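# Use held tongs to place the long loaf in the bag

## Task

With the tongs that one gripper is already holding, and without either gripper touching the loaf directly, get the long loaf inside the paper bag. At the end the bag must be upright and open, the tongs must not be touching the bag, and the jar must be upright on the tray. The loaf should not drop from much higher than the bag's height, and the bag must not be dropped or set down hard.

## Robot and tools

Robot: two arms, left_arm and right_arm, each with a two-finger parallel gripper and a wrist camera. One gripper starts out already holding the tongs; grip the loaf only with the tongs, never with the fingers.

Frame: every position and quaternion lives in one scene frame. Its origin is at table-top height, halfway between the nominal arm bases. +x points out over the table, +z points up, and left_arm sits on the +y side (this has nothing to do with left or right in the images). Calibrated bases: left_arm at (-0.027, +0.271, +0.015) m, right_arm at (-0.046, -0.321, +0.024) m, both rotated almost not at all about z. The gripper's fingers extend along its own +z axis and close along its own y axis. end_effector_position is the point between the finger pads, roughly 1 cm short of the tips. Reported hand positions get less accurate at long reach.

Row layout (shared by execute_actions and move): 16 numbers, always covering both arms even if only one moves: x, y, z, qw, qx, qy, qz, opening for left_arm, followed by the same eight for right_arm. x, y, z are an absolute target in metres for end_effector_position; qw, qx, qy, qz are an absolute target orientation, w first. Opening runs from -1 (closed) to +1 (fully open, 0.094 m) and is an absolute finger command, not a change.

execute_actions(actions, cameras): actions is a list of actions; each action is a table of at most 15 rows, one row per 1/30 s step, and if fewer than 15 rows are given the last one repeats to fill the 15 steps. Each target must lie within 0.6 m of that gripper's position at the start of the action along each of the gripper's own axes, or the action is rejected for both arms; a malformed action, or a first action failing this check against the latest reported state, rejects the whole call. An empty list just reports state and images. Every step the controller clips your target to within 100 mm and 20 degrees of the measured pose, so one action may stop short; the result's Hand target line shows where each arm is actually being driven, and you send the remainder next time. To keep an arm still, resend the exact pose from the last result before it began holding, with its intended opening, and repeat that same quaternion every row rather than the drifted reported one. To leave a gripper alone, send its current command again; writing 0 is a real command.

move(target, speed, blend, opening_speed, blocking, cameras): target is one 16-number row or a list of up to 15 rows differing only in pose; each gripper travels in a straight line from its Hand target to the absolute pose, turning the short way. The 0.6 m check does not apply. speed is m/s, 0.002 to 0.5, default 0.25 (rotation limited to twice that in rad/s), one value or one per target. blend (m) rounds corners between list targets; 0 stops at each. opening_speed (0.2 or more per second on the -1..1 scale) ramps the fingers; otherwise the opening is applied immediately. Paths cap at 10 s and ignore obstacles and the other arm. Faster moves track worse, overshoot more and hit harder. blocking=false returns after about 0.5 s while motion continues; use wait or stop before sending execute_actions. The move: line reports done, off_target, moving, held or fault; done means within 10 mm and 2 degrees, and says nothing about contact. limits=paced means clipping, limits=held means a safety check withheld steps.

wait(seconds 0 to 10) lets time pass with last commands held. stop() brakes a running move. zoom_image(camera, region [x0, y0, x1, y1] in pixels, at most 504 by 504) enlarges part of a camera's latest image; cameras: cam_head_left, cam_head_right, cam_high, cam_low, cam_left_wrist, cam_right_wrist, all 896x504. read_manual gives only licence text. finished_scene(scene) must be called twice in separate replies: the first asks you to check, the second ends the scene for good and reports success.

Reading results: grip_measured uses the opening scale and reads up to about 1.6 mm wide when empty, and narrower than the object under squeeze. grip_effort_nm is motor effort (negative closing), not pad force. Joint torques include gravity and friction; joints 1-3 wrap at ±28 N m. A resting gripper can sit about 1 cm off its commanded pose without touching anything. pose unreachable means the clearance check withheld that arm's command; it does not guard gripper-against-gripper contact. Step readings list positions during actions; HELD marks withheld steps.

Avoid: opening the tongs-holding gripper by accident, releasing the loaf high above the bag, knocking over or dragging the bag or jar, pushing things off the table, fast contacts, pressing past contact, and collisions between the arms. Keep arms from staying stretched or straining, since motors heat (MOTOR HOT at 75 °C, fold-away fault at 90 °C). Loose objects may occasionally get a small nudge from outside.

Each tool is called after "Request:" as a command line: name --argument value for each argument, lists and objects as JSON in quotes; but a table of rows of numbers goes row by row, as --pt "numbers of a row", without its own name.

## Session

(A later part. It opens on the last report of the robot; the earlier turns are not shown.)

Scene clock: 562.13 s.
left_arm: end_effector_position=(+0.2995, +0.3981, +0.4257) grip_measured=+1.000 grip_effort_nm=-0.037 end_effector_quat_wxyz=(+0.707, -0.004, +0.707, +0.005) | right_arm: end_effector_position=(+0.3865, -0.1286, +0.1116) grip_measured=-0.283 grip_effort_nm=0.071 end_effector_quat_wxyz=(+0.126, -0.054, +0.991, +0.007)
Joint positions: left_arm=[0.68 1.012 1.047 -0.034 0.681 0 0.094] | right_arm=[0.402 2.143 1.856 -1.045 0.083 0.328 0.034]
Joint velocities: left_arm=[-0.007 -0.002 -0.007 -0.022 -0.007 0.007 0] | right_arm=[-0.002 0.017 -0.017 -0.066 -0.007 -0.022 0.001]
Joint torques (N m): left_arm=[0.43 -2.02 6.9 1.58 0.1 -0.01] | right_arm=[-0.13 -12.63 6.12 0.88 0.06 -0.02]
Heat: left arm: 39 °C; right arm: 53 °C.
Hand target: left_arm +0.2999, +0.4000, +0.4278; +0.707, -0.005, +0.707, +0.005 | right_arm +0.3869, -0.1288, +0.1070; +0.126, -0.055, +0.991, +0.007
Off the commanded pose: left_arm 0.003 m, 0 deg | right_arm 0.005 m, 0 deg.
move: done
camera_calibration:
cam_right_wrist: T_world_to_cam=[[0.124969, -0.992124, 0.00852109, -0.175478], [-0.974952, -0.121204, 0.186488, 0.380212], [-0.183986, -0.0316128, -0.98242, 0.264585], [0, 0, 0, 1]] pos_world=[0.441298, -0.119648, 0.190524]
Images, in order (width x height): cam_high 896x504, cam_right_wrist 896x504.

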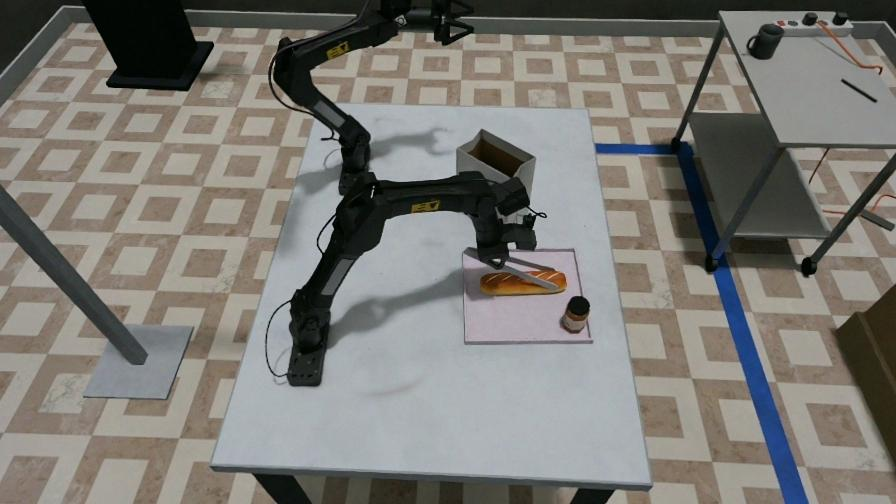

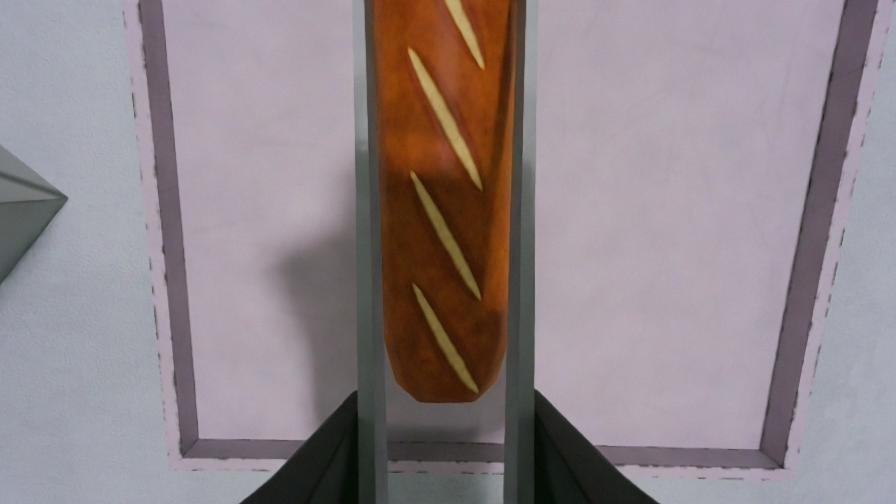

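Request:
move --target '[0.30,0.40,0.4278,0.7071,-0.005,0.7071,0.005,1.0,0.387,-0.1288,0.098,0.12601,-0.05451,0.99051,0.00693,-0.282]' --speed 0.06 --opening_speed 0.2 --cameras '["cam_high","cam_right_wrist"]'

Request:
zoom_image --camera "cam_high" --region '[460, 236, 572, 316]'

Request:
zoom_image --camera "cam_high" --region '[520, 262, 576, 302]'

Request:
zoom_image --camera "cam_right_wrist" --region '[340, 0, 556, 240]'

Scene clock: 573.03 s.
left_arm: end_effector_position=(+0.2995, +0.3981, +0.4257) grip_measured=+1.000 grip_effort_nm=-0.037 end_effector_quat_wxyz=(+0.707, -0.004, +0.707, +0.005) | right_arm: end_effector_position=(+0.3861, -0.1288, +0.1031) grip_measured=-0.283 grip_effort_nm=0.061 end_effector_quat_wxyz=(+0.126, -0.054, +0.991, +0.007)
Joint positions: left_arm=[0.68 1.012 1.047 -0.034 0.681 0 0.094] | right_arm=[0.402 2.143 1.823 -1.011 0.083 0.328 0.034]
Joint velocities: left_arm=[-0.007 0.002 -0.022 -0.007 -0.066 -0.037 0] | right_arm=[-0.002 0.007 -0.012 0.007 0.007 0.022 0]
Joint torques (N m): left_arm=[0.5 -1.73 7.15 1.57 0.1 0.02] | right_arm=[-0.1 -12.41 6.26 0.89 0.05 -0.02]
Heat: left arm: 40 °C; right arm: 54 °C.
Hand target: left_arm +0.2999, +0.4000, +0.4278; +0.707, -0.005, +0.707, +0.005 | right_arm +0.3867, -0.1289, +0.0981; +0.126, -0.055, +0.991, +0.007
Off the commanded pose: left_arm 0.003 m, 0 deg | right_arm 0.005 m, 0 deg.
move: done
camera_calibration:
cam_right_wrist: T_world_to_cam=[[0.124966, -0.992125, 0.00840008, -0.175534], [-0.975016, -0.121235, 0.186133, 0.381426], [-0.183648, -0.0314504, -0.982489, 0.256123], [0, 0, 0, 1]] pos_world=[0.440869, -0.119855, 0.182116]
Images, in order (width x height): cam_high 896x504, cam_right_wrist 896x504.

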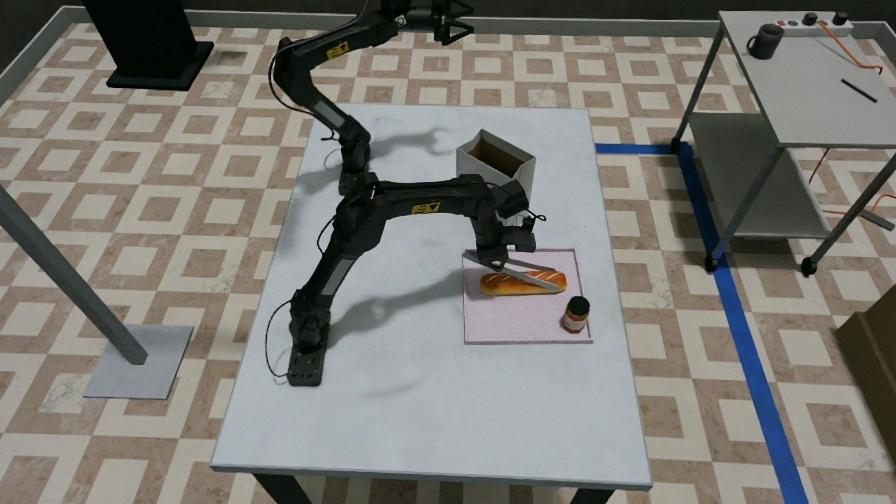

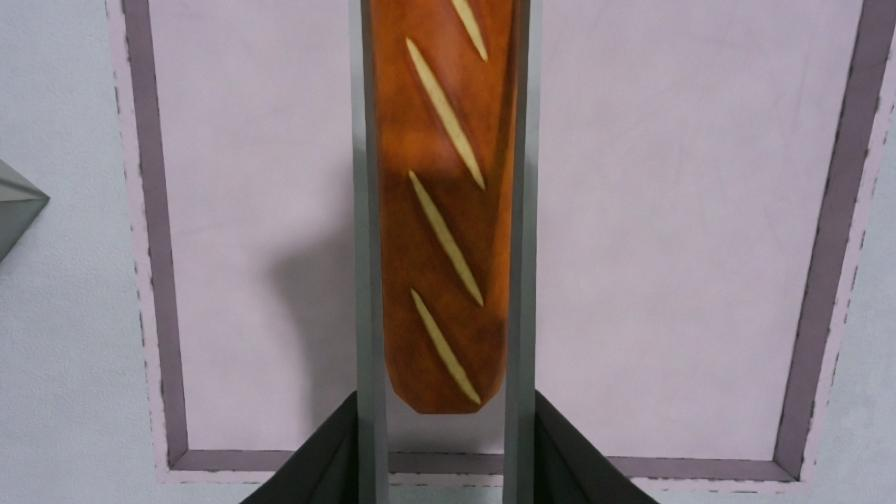

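Scaled by 4.500.

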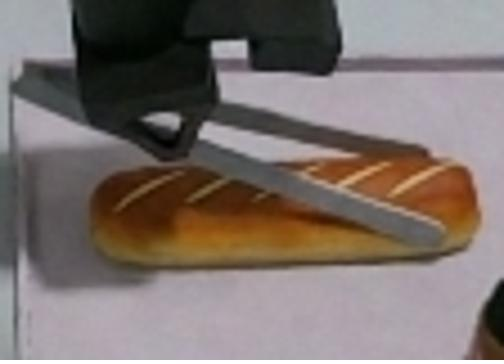

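Scaled by 9.000.

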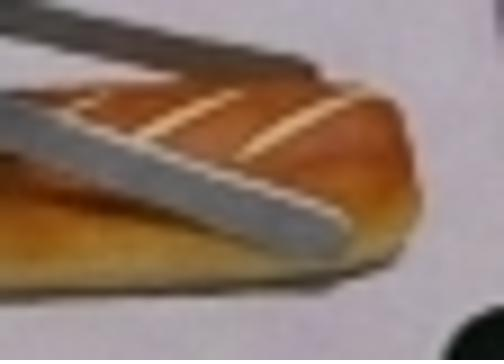

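Scaled by 2.100.

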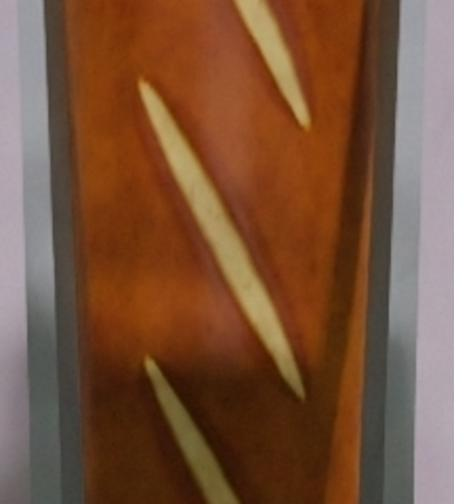

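Request:
move --pt "0.30 0.40 0.4278 0.7071 -0.005 0.7071 0.005 1.0 0.386 -0.1288 0.130 0.12601 -0.05451 0.99051 0.00693 -0.282" --pt "0.30 0.40 0.4278 0.7071 -0.005 0.7071 0.005 1.0 0.384 -0.1275 0.152 0.06965 -0.05482 0.99605 0.00383 -0.282" --speed 0.06 --cameras '["cam_high","cam_right_wrist"]'

Request:
zoom_image --camera "cam_high" --region '[460, 236, 572, 316]'

Request:
zoom_image --camera "cam_right_wrist" --region '[340, 0, 556, 240]'

Scene clock: 656.47 s.
left_arm: end_effector_position=(+0.2995, +0.3981, +0.4257) grip_measured=+1.000 grip_effort_nm=-0.037 end_effector_quat_wxyz=(+0.707, -0.004, +0.707, +0.005) | right_arm: end_effector_position=(+0.3802, -0.1267, +0.1583) grip_measured=-0.283 grip_effort_nm=0.076 end_effector_quat_wxyz=(+0.076, -0.056, +0.996, +0.004)
Joint positions: left_arm=[0.68 1.012 1.047 -0.034 0.681 0 0.094] | right_arm=[0.399 2.258 2.249 -1.417 0.05 0.328 0.034]
Joint velocities: left_arm=[0.012 -0.002 0.012 0.007 -0.007 -0.007 0] | right_arm=[-0.027 -0.017 0.002 0.022 -0.037 0.022 0.001]
Joint torques (N m): left_arm=[0.55 -1.94 6.87 1.6 0.06 0.01] | right_arm=[-0.85 -10.59 9.84 0.47 -0.03 -0.04]
Heat: left arm: 40 °C; right arm: 55 °C.
Hand target: left_arm +0.2999, +0.4000, +0.4278; +0.707, -0.005, +0.707, +0.005 | right_arm +0.3848, -0.1272, +0.1520; +0.070, -0.054, +0.996, +0.005
Off the commanded pose: left_arm 0.003 m, 0 deg | right_arm 0.007 m, 1 deg.
move: done
camera_calibration:
cam_right_wrist: T_world_to_cam=[[0.128991, -0.991619, 0.00726091, -0.174435], [-0.951169, -0.121652, 0.283686, 0.341117], [-0.280425, -0.0434992, -0.95889, 0.3408], [0, 0, 0, 1]] pos_world=[0.442529, -0.116651, 0.231286]
Images, in order (width x height): cam_high 896x504, cam_right_wrist 896x504.

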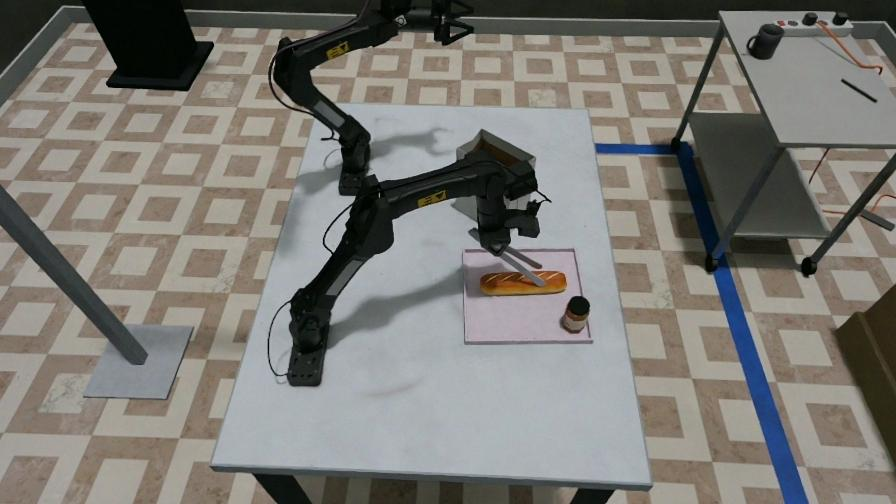

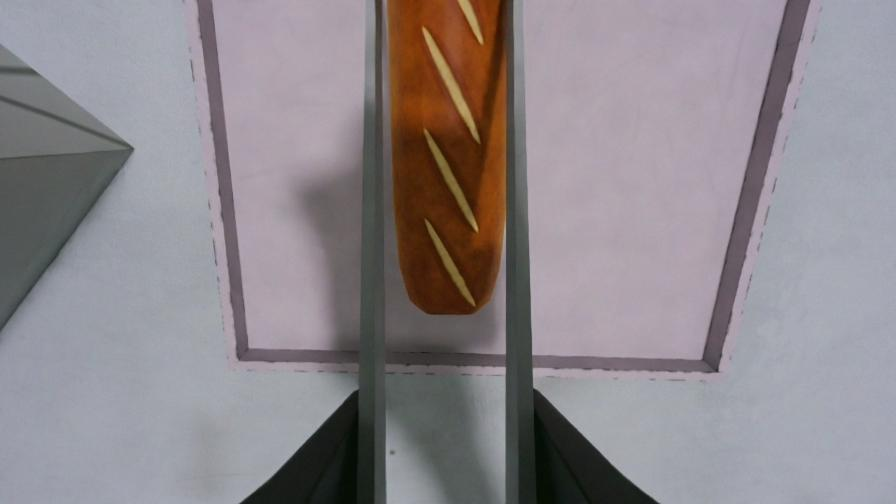

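Scaled by 4.500.

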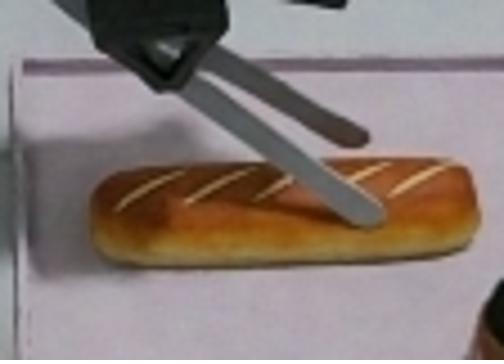

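Scaled by 2.100.

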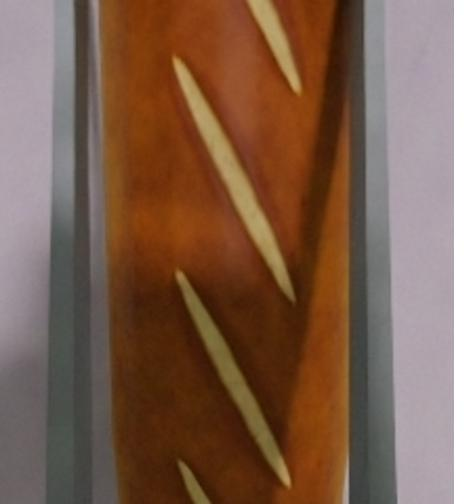

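Request:
move --target '[0.30,0.40,0.4278,0.7071,-0.005,0.7071,0.005,1.0,0.391,-0.1267,0.135,0.06965,-0.05482,0.99605,0.00383,-0.282]' --speed 0.05 --cameras '["cam_high","cam_right_wrist"]'

Request:
zoom_image --camera "cam_high" --region '[460, 236, 572, 316]'

Request:
zoom_image --camera "cam_right_wrist" --region '[340, 0, 556, 240]'

Scene clock: 690.83 s.
left_arm: end_effector_position=(+0.2995, +0.3981, +0.4257) grip_measured=+1.000 grip_effort_nm=-0.037 end_effector_quat_wxyz=(+0.707, -0.004, +0.707, +0.005) | right_arm: end_effector_position=(+0.3877, -0.1259, +0.1516) grip_measured=-0.283 grip_effort_nm=0.071 end_effector_quat_wxyz=(+0.082, -0.054, +0.995, +0.007)
Joint positions: left_arm=[0.68 1.012 1.047 -0.034 0.681 0 0.094] | right_arm=[0.393 2.271 2.241 -1.383 0.049 0.327 0.034]
Joint velocities: left_arm=[0.007 -0.012 0.017 -0.007 0.051 -0.022 0] | right_arm=[-0.022 -0.007 -0.002 -0.007 -0.007 0.007 0]
Joint torques (N m): left_arm=[0.42 -1.89 6.99 1.56 0.12 0.03] | right_arm=[-0.65 -10.78 6.13 0.71 -0.02 -0.08]
Heat: left arm: 40 °C; right arm: 52 °C.
Hand target: left_arm +0.2999, +0.4000, +0.4278; +0.707, -0.005, +0.707, +0.005 | right_arm +0.3901, -0.1269, +0.1350; +0.069, -0.055, +0.996, +0.004
Off the commanded pose: left_arm 0.003 m, 0 deg | right_arm 0.017 m, 1 deg.
move: off_target (right_arm)
camera_calibration:
cam_right_wrist: T_world_to_cam=[[0.12449, -0.992218, 0.00235038, -0.172225], [-0.955164, -0.119199, 0.271024, 0.354036], [-0.268635, -0.0359847, -0.96257, 0.333472], [0, 0, 0, 1]] pos_world=[0.449185, -0.116684, 0.225443]
Images, in order (width x height): cam_high 896x504, cam_right_wrist 896x504.

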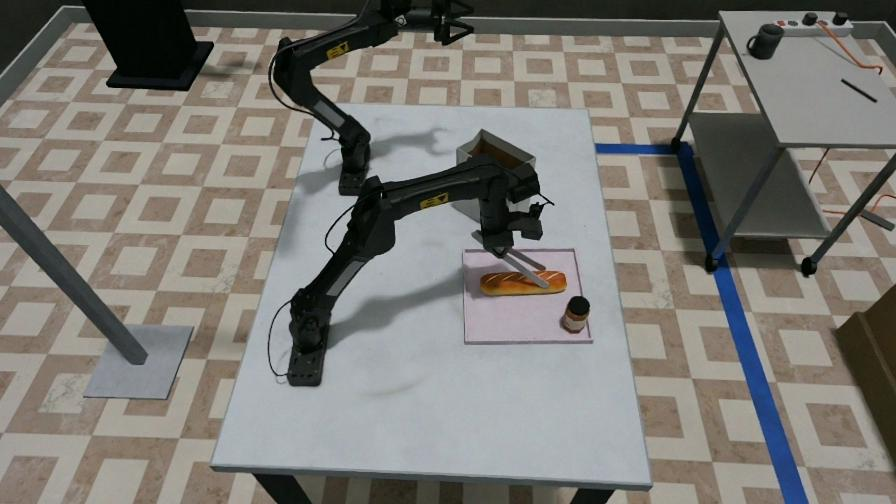

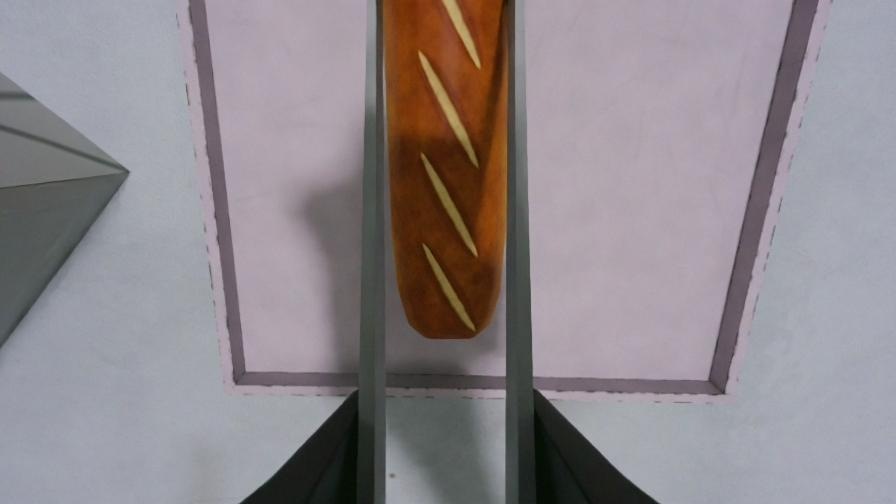

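Scaled by 4.500.

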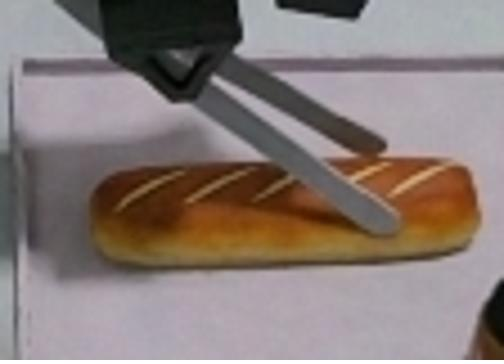

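Scaled by 2.100.

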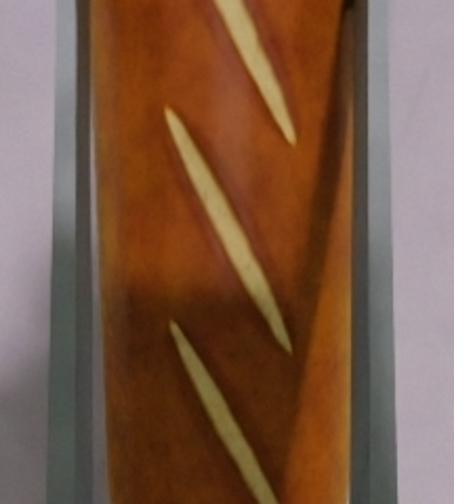

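Request:
move --target '[0.30,0.40,0.4278,0.7071,-0.005,0.7071,0.005,1.0,0.392,-0.1267,0.125,0.06965,-0.05482,0.99605,0.00383,-0.282]' --speed 0.05 --cameras '["cam_high","cam_right_wrist"]'

Request:
zoom_image --camera "cam_high" --region '[460, 236, 572, 316]'

Request:
zoom_image --camera "cam_right_wrist" --region '[340, 0, 556, 240]'

Scene clock: 699.07 s.
left_arm: end_effector_position=(+0.2995, +0.3981, +0.4257) grip_measured=+1.000 grip_effort_nm=-0.042 end_effector_quat_wxyz=(+0.707, -0.004, +0.707, +0.005) | right_arm: end_effector_position=(+0.3885, -0.1256, +0.1407) grip_measured=-0.283 grip_effort_nm=0.071 end_effector_quat_wxyz=(+0.080, -0.054, +0.995, +0.006)
Joint positions: left_arm=[0.68 1.012 1.047 -0.034 0.681 0 0.094] | right_arm=[0.393 2.271 2.198 -1.344 0.049 0.326 0.034]
Joint velocities: left_arm=[-0.002 -0.012 0.002 -0.037 0.007 0.051 0] | right_arm=[-0.012 0.002 0.002 0.007 0.051 -0.007 -0.001]
Joint torques (N m): left_arm=[0.58 -1.8 6.93 1.59 0.09 0.02] | right_arm=[-0.79 -11.17 6.01 0.75 -0.02 -0.09]
Heat: left arm: 40 °C; right arm: 52 °C.
Hand target: left_arm +0.2999, +0.4000, +0.4278; +0.707, -0.005, +0.707, +0.005 | right_arm +0.3912, -0.1270, +0.1252; +0.070, -0.055, +0.996, +0.004
Off the commanded pose: left_arm 0.003 m, 0 deg | right_arm 0.016 m, 1 deg.
move: off_target (right_arm)
camera_calibration:
cam_right_wrist: T_world_to_cam=[[0.125249, -0.992118, 0.00388879, -0.172416], [-0.953947, -0.119352, 0.27521, 0.356732], [-0.272577, -0.0381796, -0.961376, 0.324347], [0, 0, 0, 1]] pos_world=[0.450308, -0.116096, 0.214314]
Images, in order (width x height): cam_high 896x504, cam_right_wrist 896x504.

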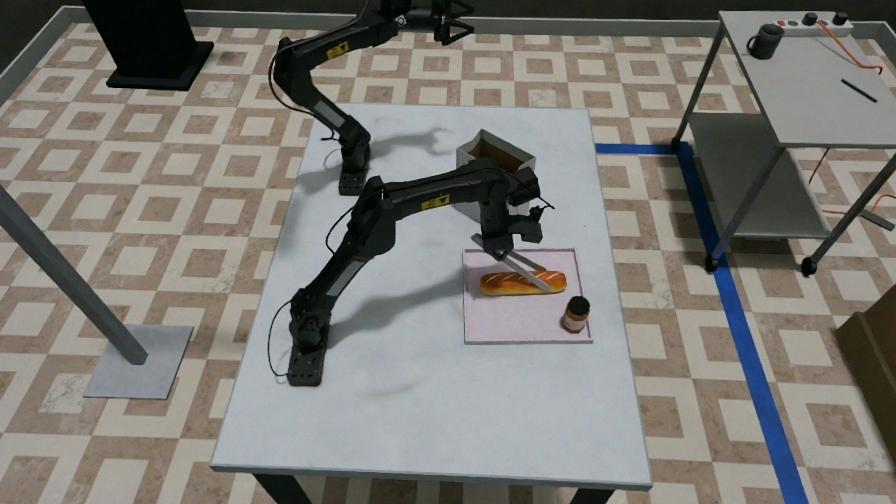

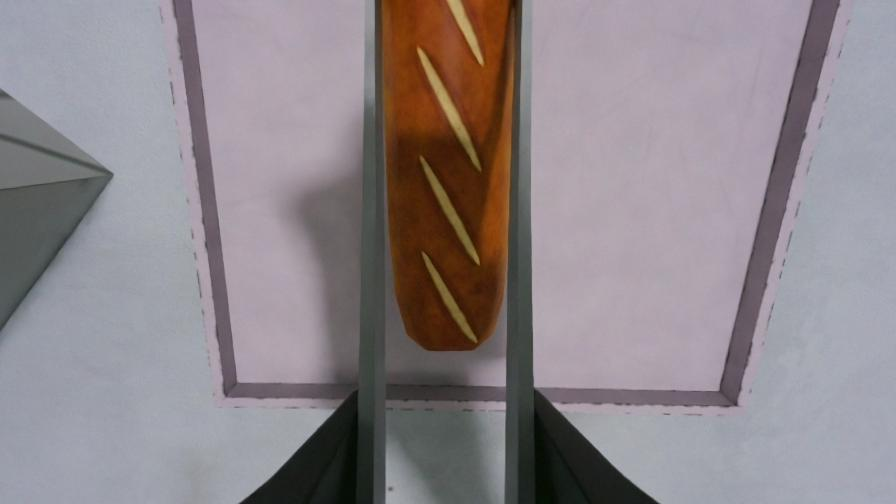

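Scaled by 4.500.

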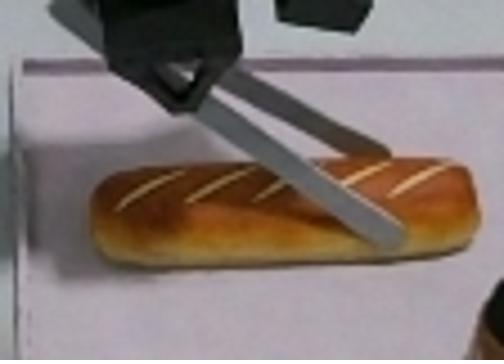

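Scaled by 2.100.

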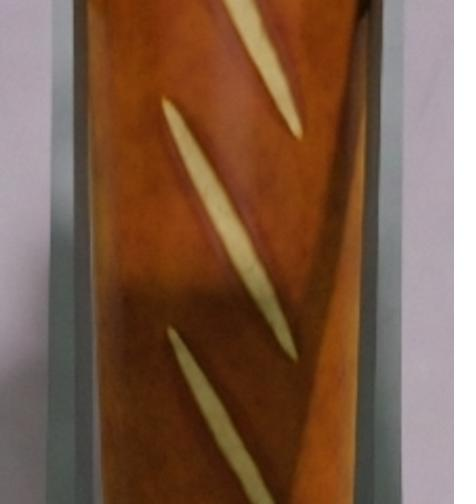

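Request:
move --target '[0.30,0.40,0.4278,0.7071,-0.005,0.7071,0.005,1.0,0.393,-0.127,0.116,0.06965,-0.05482,0.99605,0.00383,-0.282]' --speed 0.05 --cameras '["cam_high","cam_right_wrist"]'

Request:
zoom_image --camera "cam_high" --region '[460, 236, 572, 316]'

Request:
zoom_image --camera "cam_right_wrist" --region '[340, 0, 556, 240]'

Scene clock: 706.77 s.
left_arm: end_effector_position=(+0.2995, +0.3981, +0.4257) grip_measured=+1.000 grip_effort_nm=-0.037 end_effector_quat_wxyz=(+0.707, -0.004, +0.707, +0.005) | right_arm: end_effector_position=(+0.3889, -0.1254, +0.1313) grip_measured=-0.283 grip_effort_nm=0.051 end_effector_quat_wxyz=(+0.078, -0.055, +0.995, +0.005)
Joint positions: left_arm=[0.68 1.012 1.047 -0.034 0.681 0 0.094] | right_arm=[0.393 2.271 2.161 -1.311 0.049 0.326 0.034]
Joint velocities: left_arm=[0.002 -0.002 -0.012 0.022 -0.022 0.007 0] | right_arm=[-0.012 -0.002 -0.017 -0.022 -0.007 -0.022 0.001]
Joint torques (N m): left_arm=[0.36 -1.85 6.99 1.58 0.06 0.02] | right_arm=[-0.92 -11.28 6 0.76 -0.02 -0.1]
Heat: left arm: 40 °C; right arm: 52 °C.
Hand target: left_arm +0.2999, +0.4000, +0.4278; +0.707, -0.005, +0.707, +0.005 | right_arm +0.3922, -0.1273, +0.1161; +0.070, -0.055, +0.996, +0.004
Off the commanded pose: left_arm 0.003 m, 0 deg | right_arm 0.016 m, 1 deg.
move: off_target (right_arm)
camera_calibration:
cam_right_wrist: T_world_to_cam=[[0.125639, -0.992063, 0.00512587, -0.17255], [-0.952948, -0.119245, 0.278696, 0.358884], [-0.275872, -0.0398996, -0.960366, 0.316386], [0, 0, 0, 1]] pos_world=[0.450959, -0.115761, 0.204711]
Images, in order (width x height): cam_high 896x504, cam_right_wrist 896x504.

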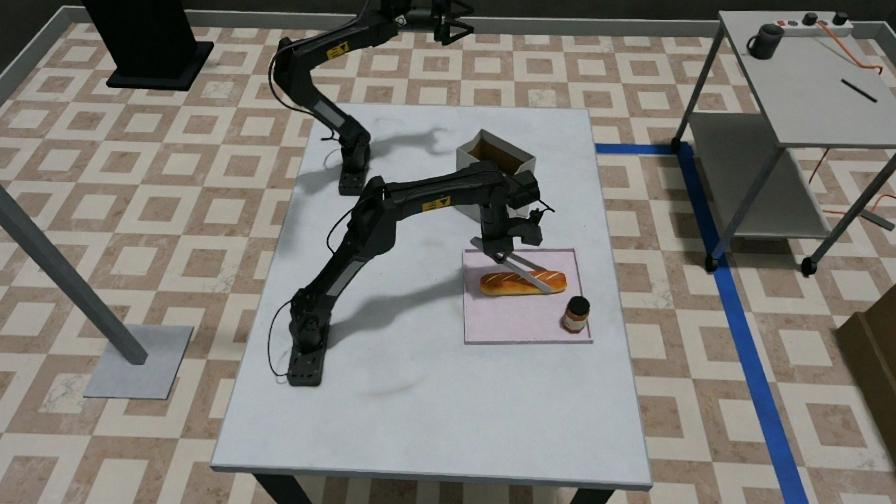

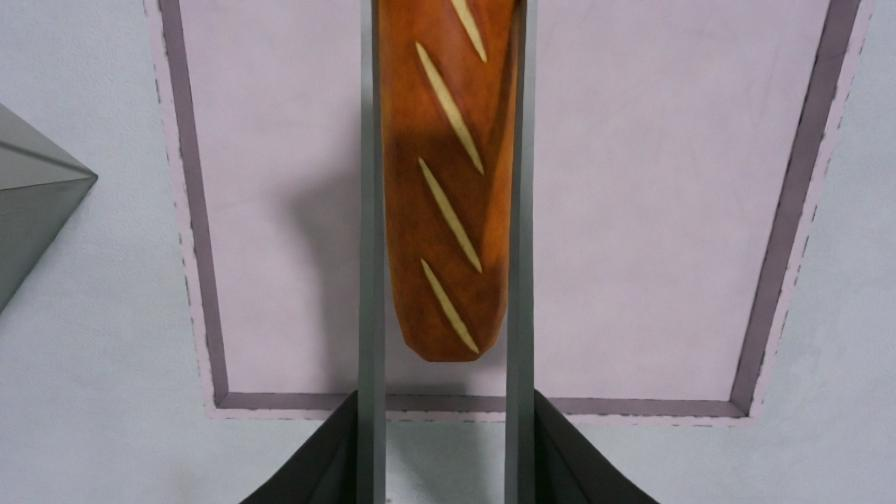

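Scaled by 4.500.

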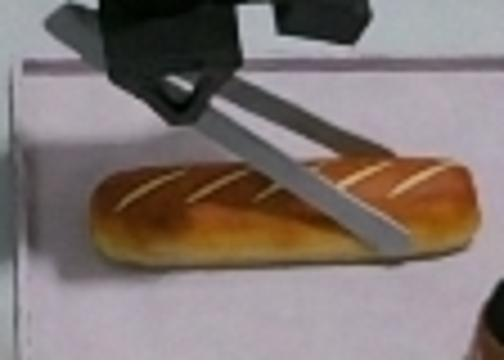

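Scaled by 2.100.

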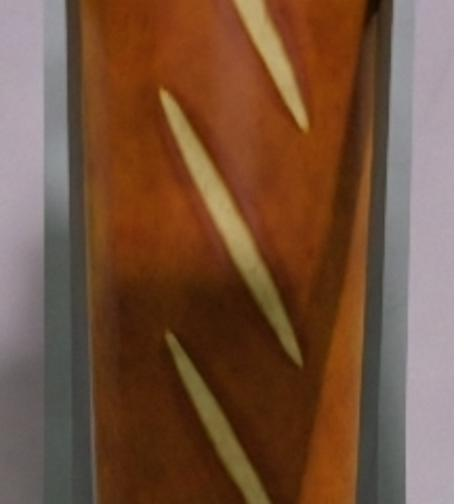

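Request:
move --target '[0.30,0.40,0.4278,0.7071,-0.005,0.7071,0.005,1.0,0.394,-0.127,0.108,0.06965,-0.05482,0.99605,0.00383,-0.282]' --speed 0.05 --cameras '["cam_high","cam_right_wrist"]'

Request:
zoom_image --camera "cam_high" --region '[460, 236, 572, 316]'

Request:
zoom_image --camera "cam_high" --region '[520, 262, 576, 302]'

Scene clock: 716.70 s.
left_arm: end_effector_position=(+0.2995, +0.3981, +0.4257) grip_measured=+1.000 grip_effort_nm=-0.037 end_effector_quat_wxyz=(+0.707, -0.004, +0.707, +0.005) | right_arm: end_effector_position=(+0.3898, -0.1258, +0.1241) grip_measured=-0.283 grip_effort_nm=0.046 end_effector_quat_wxyz=(+0.078, -0.054, +0.995, +0.005)
Joint positions: left_arm=[0.68 1.012 1.047 -0.034 0.681 0 0.094] | right_arm=[0.392 2.271 2.132 -1.283 0.049 0.325 0.034]
Joint velocities: left_arm=[-0.002 -0.022 0.002 -0.066 0.051 -0.051 0] | right_arm=[-0.017 0.032 0.012 0.022 -0.007 0.007 0.001]
Joint torques (N m): left_arm=[0.36 -1.98 7.01 1.59 0.05 0] | right_arm=[-0.84 -11.17 6 0.74 -0.02 -0.1]
Heat: left arm: 40 °C; right arm: 52 °C.
Hand target: left_arm +0.2999, +0.4000, +0.4278; +0.707, -0.005, +0.707, +0.005 | right_arm +0.3931, -0.1274, +0.1081; +0.069, -0.055, +0.996, +0.004
Off the commanded pose: left_arm 0.003 m, 0 deg | right_arm 0.017 m, 1 deg.
move: off_target (right_arm)
camera_calibration:
cam_right_wrist: T_world_to_cam=[[0.124876, -0.992157, 0.00548008, -0.172766], [-0.952851, -0.118386, 0.279393, 0.361703], [-0.276553, -0.0401111, -0.960161, 0.309827], [0, 0, 0, 1]] pos_world=[0.451907, -0.116163, 0.197373]
Images, in order (width x height): cam_high 896x504, cam_right_wrist 896x504.

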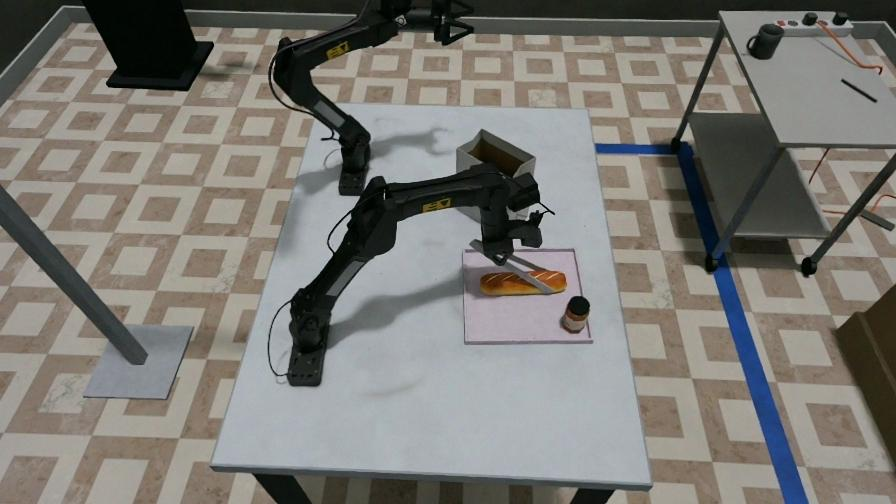

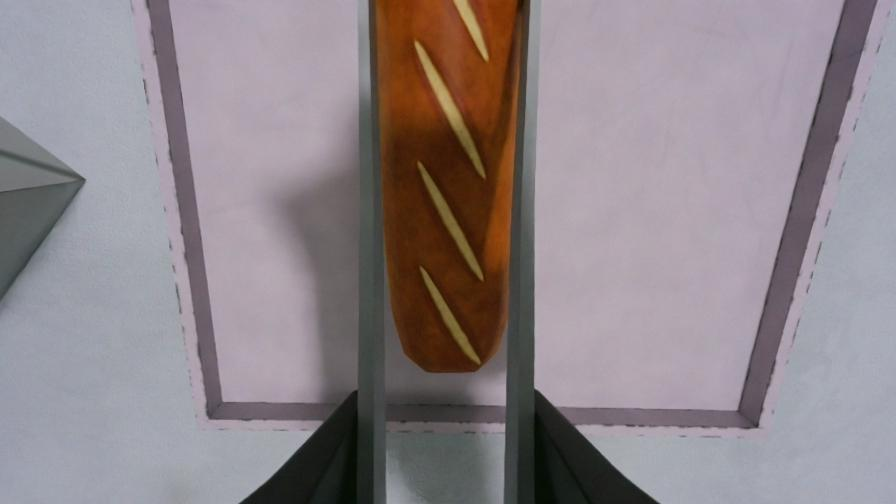

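Scaled by 4.500.

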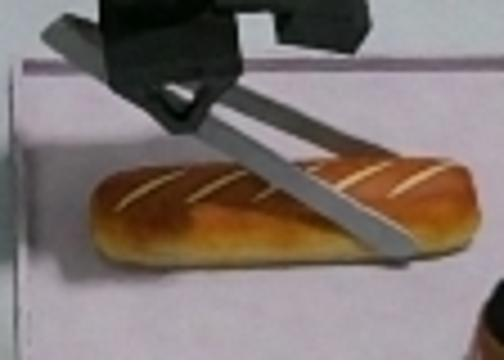

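Scaled by 9.000.

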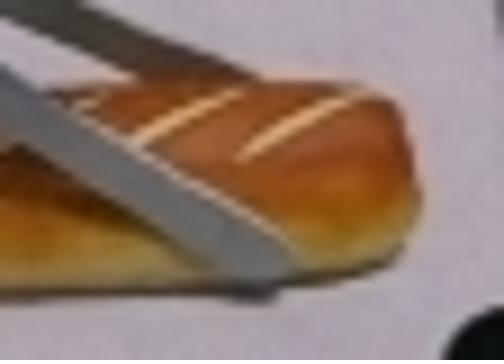

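Request:
move --target '[0.30,0.40,0.4278,0.7071,-0.005,0.7071,0.005,1.0,0.394,-0.127,0.110,0.06965,-0.05482,0.99605,0.00383,-0.42]' --speed 0.05 --opening_speed 0.3 --cameras '["cam_high","cam_right_wrist"]'

Request:
zoom_image --camera "cam_high" --region '[460, 236, 572, 316]'

Scene clock: 724.20 s.
left_arm: end_effector_position=(+0.2995, +0.3981, +0.4257) grip_measured=+1.000 grip_effort_nm=-0.032 end_effector_quat_wxyz=(+0.707, -0.004, +0.707, +0.005) | right_arm: end_effector_position=(+0.3905, -0.1260, +0.1241) grip_measured=-0.411 grip_effort_nm=-0.486 end_effector_quat_wxyz=(+0.079, -0.054, +0.995, +0.005)
Joint positions: left_arm=[0.68 1.012 1.047 -0.034 0.681 0 0.094] | right_arm=[0.391 2.271 2.132 -1.28 0.049 0.324 0.028]
Joint velocities: left_arm=[-0.002 -0.012 -0.012 -0.022 -0.051 -0.051 0] | right_arm=[0.002 -0.007 -0.007 0.022 -0.022 -0.007 0]
Joint torques (N m): left_arm=[0.57 -1.84 6.9 1.57 0.04 0] | right_arm=[-0.76 -11 6.98 0.68 -0.02 -0.09]
Heat: left arm: 40 °C; right arm: 52 °C.
Hand target: left_arm +0.2999, +0.4000, +0.4278; +0.707, -0.005, +0.707, +0.005 | right_arm +0.3935, -0.1273, +0.1101; +0.070, -0.055, +0.996, +0.004
Off the commanded pose: left_arm 0.003 m, 0 deg | right_arm 0.015 m, 1 deg.
move: off_target (right_arm)
camera_calibration:
cam_right_wrist: T_world_to_cam=[[0.124851, -0.992163, 0.00495719, -0.173043], [-0.953436, -0.118592, 0.277302, 0.362809], [-0.274541, -0.0393478, -0.96077, 0.309486], [0, 0, 0, 1]] pos_world=[0.452486, -0.116483, 0.197595]
Images, in order (width x height): cam_high 896x504, cam_right_wrist 896x504.

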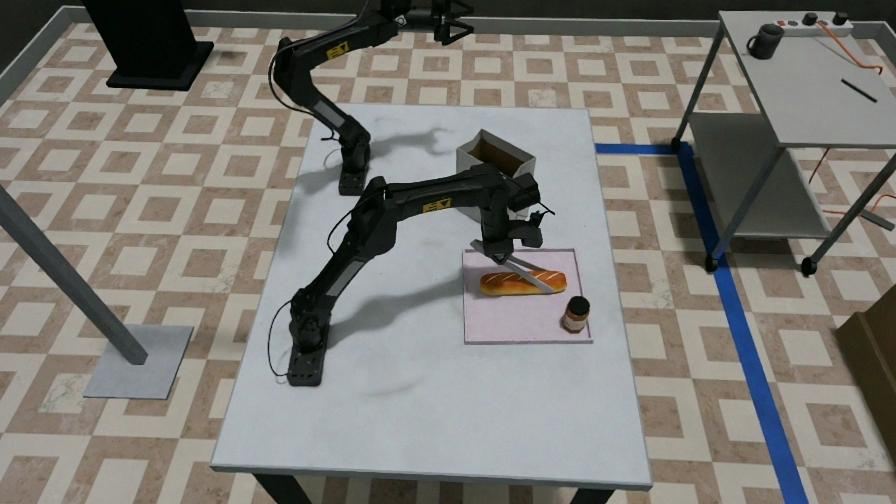

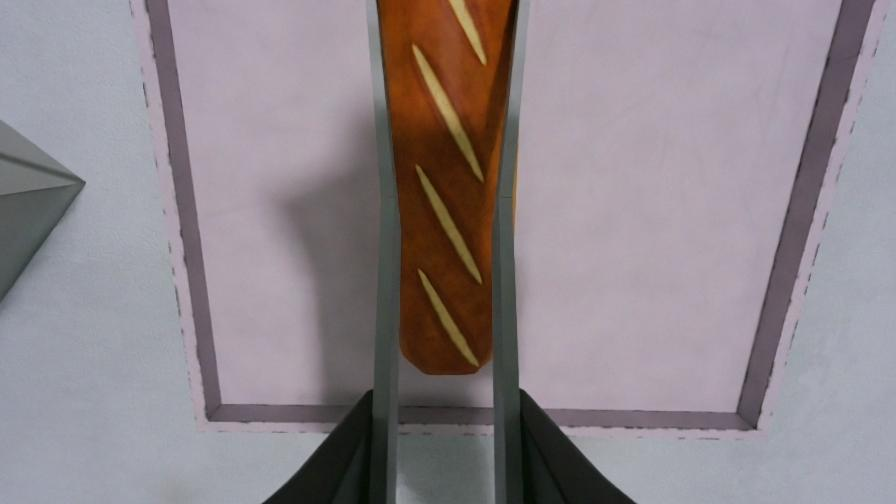

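Scaled by 4.500.

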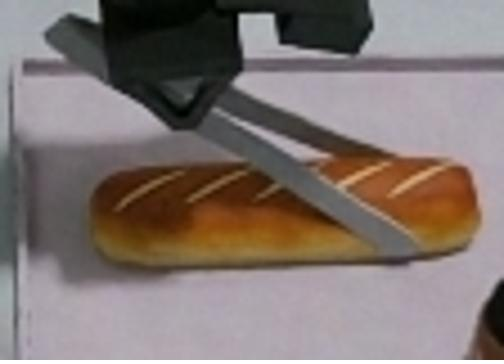

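Request:
move --target '[0.30,0.40,0.4278,0.7071,-0.005,0.7071,0.005,1.0,0.394,-0.127,0.114,0.06965,-0.05482,0.99605,0.00383,-0.56]' --speed 0.05 --opening_speed 0.3 --cameras '["cam_high","cam_right_wrist"]'

Request:
zoom_image --camera "cam_high" --region '[460, 236, 572, 316]'

Scene clock: 736.93 s.
left_arm: end_effector_position=(+0.2995, +0.3981, +0.4257) grip_measured=+1.000 grip_effort_nm=-0.037 end_effector_quat_wxyz=(+0.707, -0.004, +0.707, +0.005) | right_arm: end_effector_position=(+0.3907, -0.1259, +0.1242) grip_measured=-0.526 grip_effort_nm=-0.945 end_effector_quat_wxyz=(+0.080, -0.054, +0.995, +0.005)
Joint positions: left_arm=[0.68 1.012 1.047 -0.034 0.681 0 0.094] | right_arm=[0.391 2.271 2.132 -1.28 0.049 0.324 0.022]
Joint velocities: left_arm=[0.002 -0.002 0.002 -0.051 0.007 -0.022 0] | right_arm=[0.007 -0.022 0.002 0.037 -0.11 -0.007 -0.003]
Joint torques (N m): left_arm=[0.51 -2.07 6.98 1.59 0.09 -0.04] | right_arm=[-0.75 -10.84 8.77 0.53 -0.02 -0.09]
Heat: left arm: 40 °C; right arm: 51 °C.
Hand target: left_arm +0.2999, +0.4000, +0.4278; +0.707, -0.005, +0.707, +0.005 | right_arm +0.3936, -0.1272, +0.1140; +0.070, -0.055, +0.996, +0.004
Off the commanded pose: left_arm 0.003 m, 0 deg | right_arm 0.011 m, 1 deg.
move: off_target (right_arm)
camera_calibration:
cam_right_wrist: T_world_to_cam=[[0.124848, -0.992165, 0.00472338, -0.172956], [-0.953627, -0.118681, 0.276605, 0.363122], [-0.273877, -0.0390377, -0.960972, 0.309368], [0, 0, 0, 1]] pos_world=[0.452605, -0.116428, 0.197669]
Images, in order (width x height): cam_high 896x504, cam_right_wrist 896x504.

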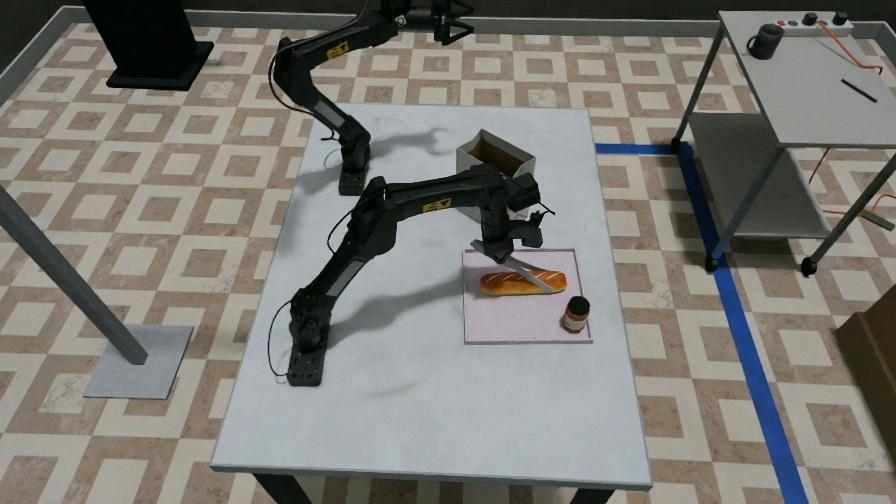

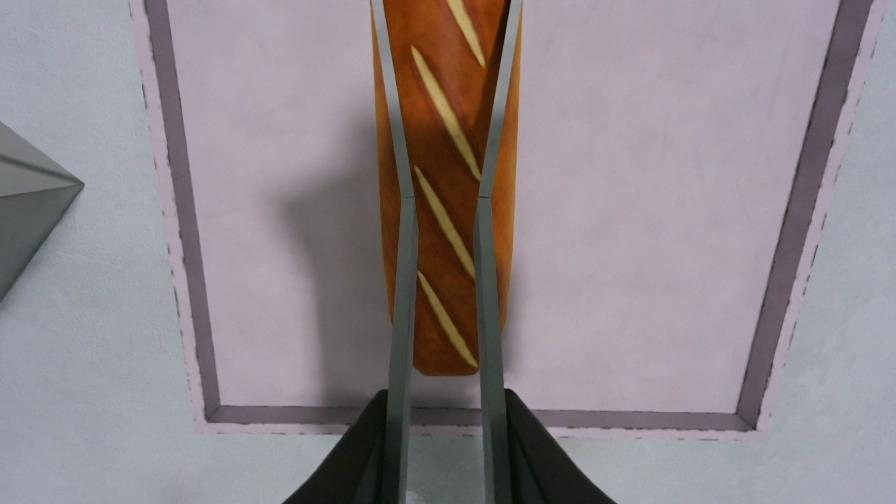

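Scaled by 4.500.

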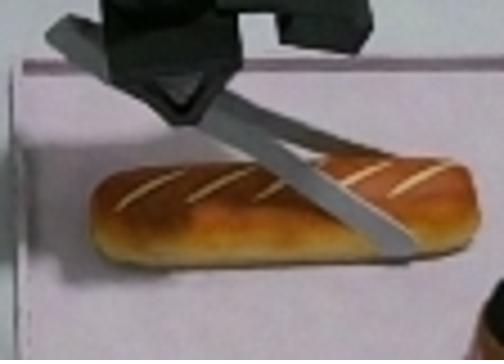

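Request:
move --pt "0.30 0.40 0.4278 0.7071 -0.005 0.7071 0.005 1.0 0.393 -0.127 0.135 0.06965 -0.05482 0.99605 0.00383 -0.56" --pt "0.30 0.40 0.4278 0.7071 -0.005 0.7071 0.005 1.0 0.392 -0.1265 0.160 0.1045 -0.0546 0.9930 0.00575 -0.56" --speed 0.04 --cameras '["cam_high","cam_right_wrist"]'

Request:
zoom_image --camera "cam_high" --region '[440, 216, 580, 316]'

Scene clock: 782.40 s.
left_arm: end_effector_position=(+0.2995, +0.3981, +0.4257) grip_measured=+1.000 grip_effort_nm=-0.037 end_effector_quat_wxyz=(+0.707, -0.004, +0.707, +0.005) | right_arm: end_effector_position=(+0.3879, -0.1271, +0.1407) grip_measured=-0.542 grip_effort_nm=-1.023 end_effector_quat_wxyz=(+0.074, -0.055, +0.996, +0.004)
Joint positions: left_arm=[0.68 1.012 1.047 -0.034 0.681 0 0.094] | right_arm=[0.391 2.283 2.219 -1.367 0.048 0.323 0.021]
Joint velocities: left_arm=[-0.007 -0.017 -0.017 -0.037 -0.066 -0.081 0] | right_arm=[0.007 -0.007 -0.012 -0.066 -0.022 0.007 0]
Joint torques (N m): left_arm=[0.5 -1.85 7.01 1.58 0.06 0.02] | right_arm=[0.44 -17.31 7.49 0.66 0.26 0.01]
Heat: left arm: 40 °C; right arm: 52 °C.
Hand target: left_arm +0.2999, +0.4000, +0.4278; +0.707, -0.005, +0.707, +0.005 | right_arm +0.3922, -0.1264, +0.1601; +0.104, -0.055, +0.993, +0.005
Off the commanded pose: left_arm 0.003 m, 0 deg | right_arm 0.020 m, 3 deg.
move: off_target (right_arm)
camera_calibration:
cam_right_wrist: T_world_to_cam=[[0.126143, -0.991983, 0.00756398, -0.174701], [-0.950571, -0.118689, 0.286929, 0.353135], [-0.283731, -0.0433842, -0.957922, 0.32729], [0, 0, 0, 1]] pos_world=[0.45058, -0.117188, 0.213515]
Images, in order (width x height): cam_high 896x504, cam_right_wrist 896x504.

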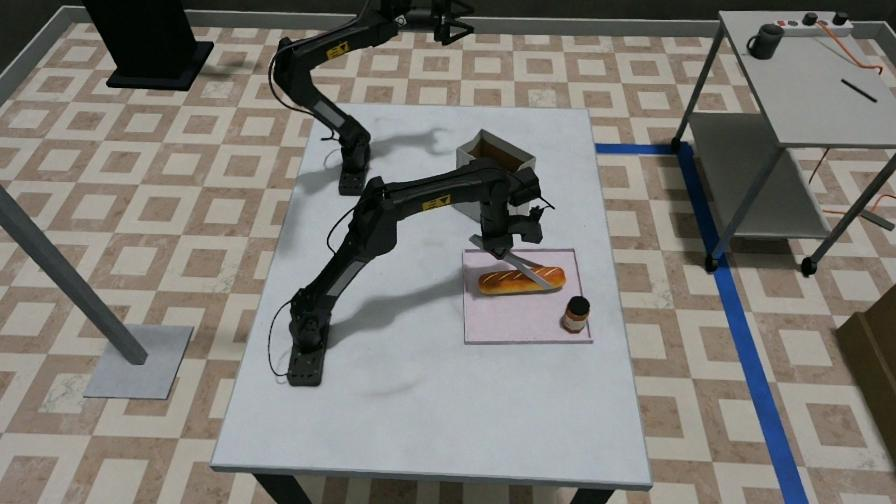

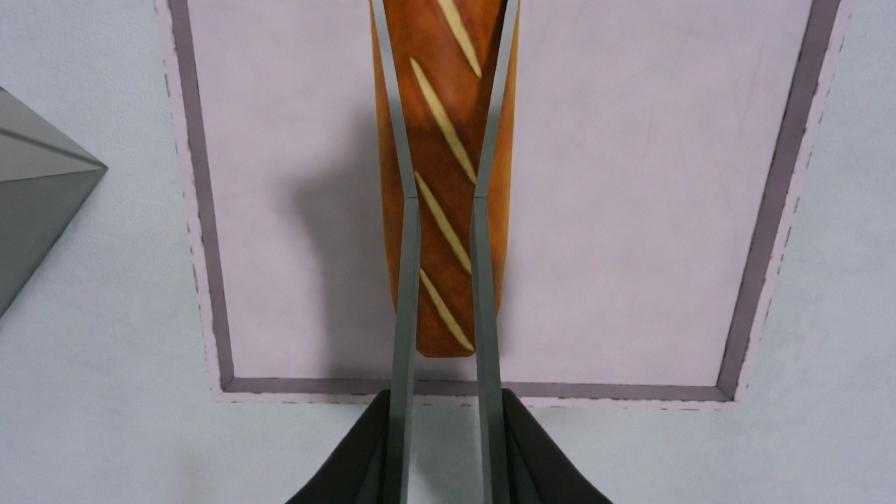

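Scaled by 3.600.

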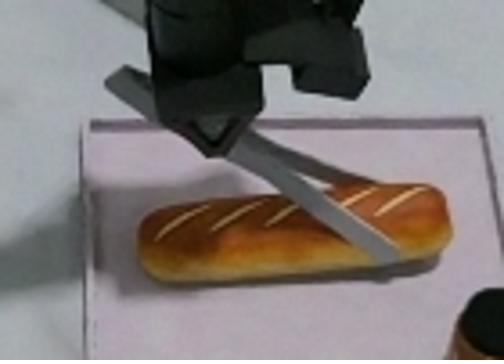

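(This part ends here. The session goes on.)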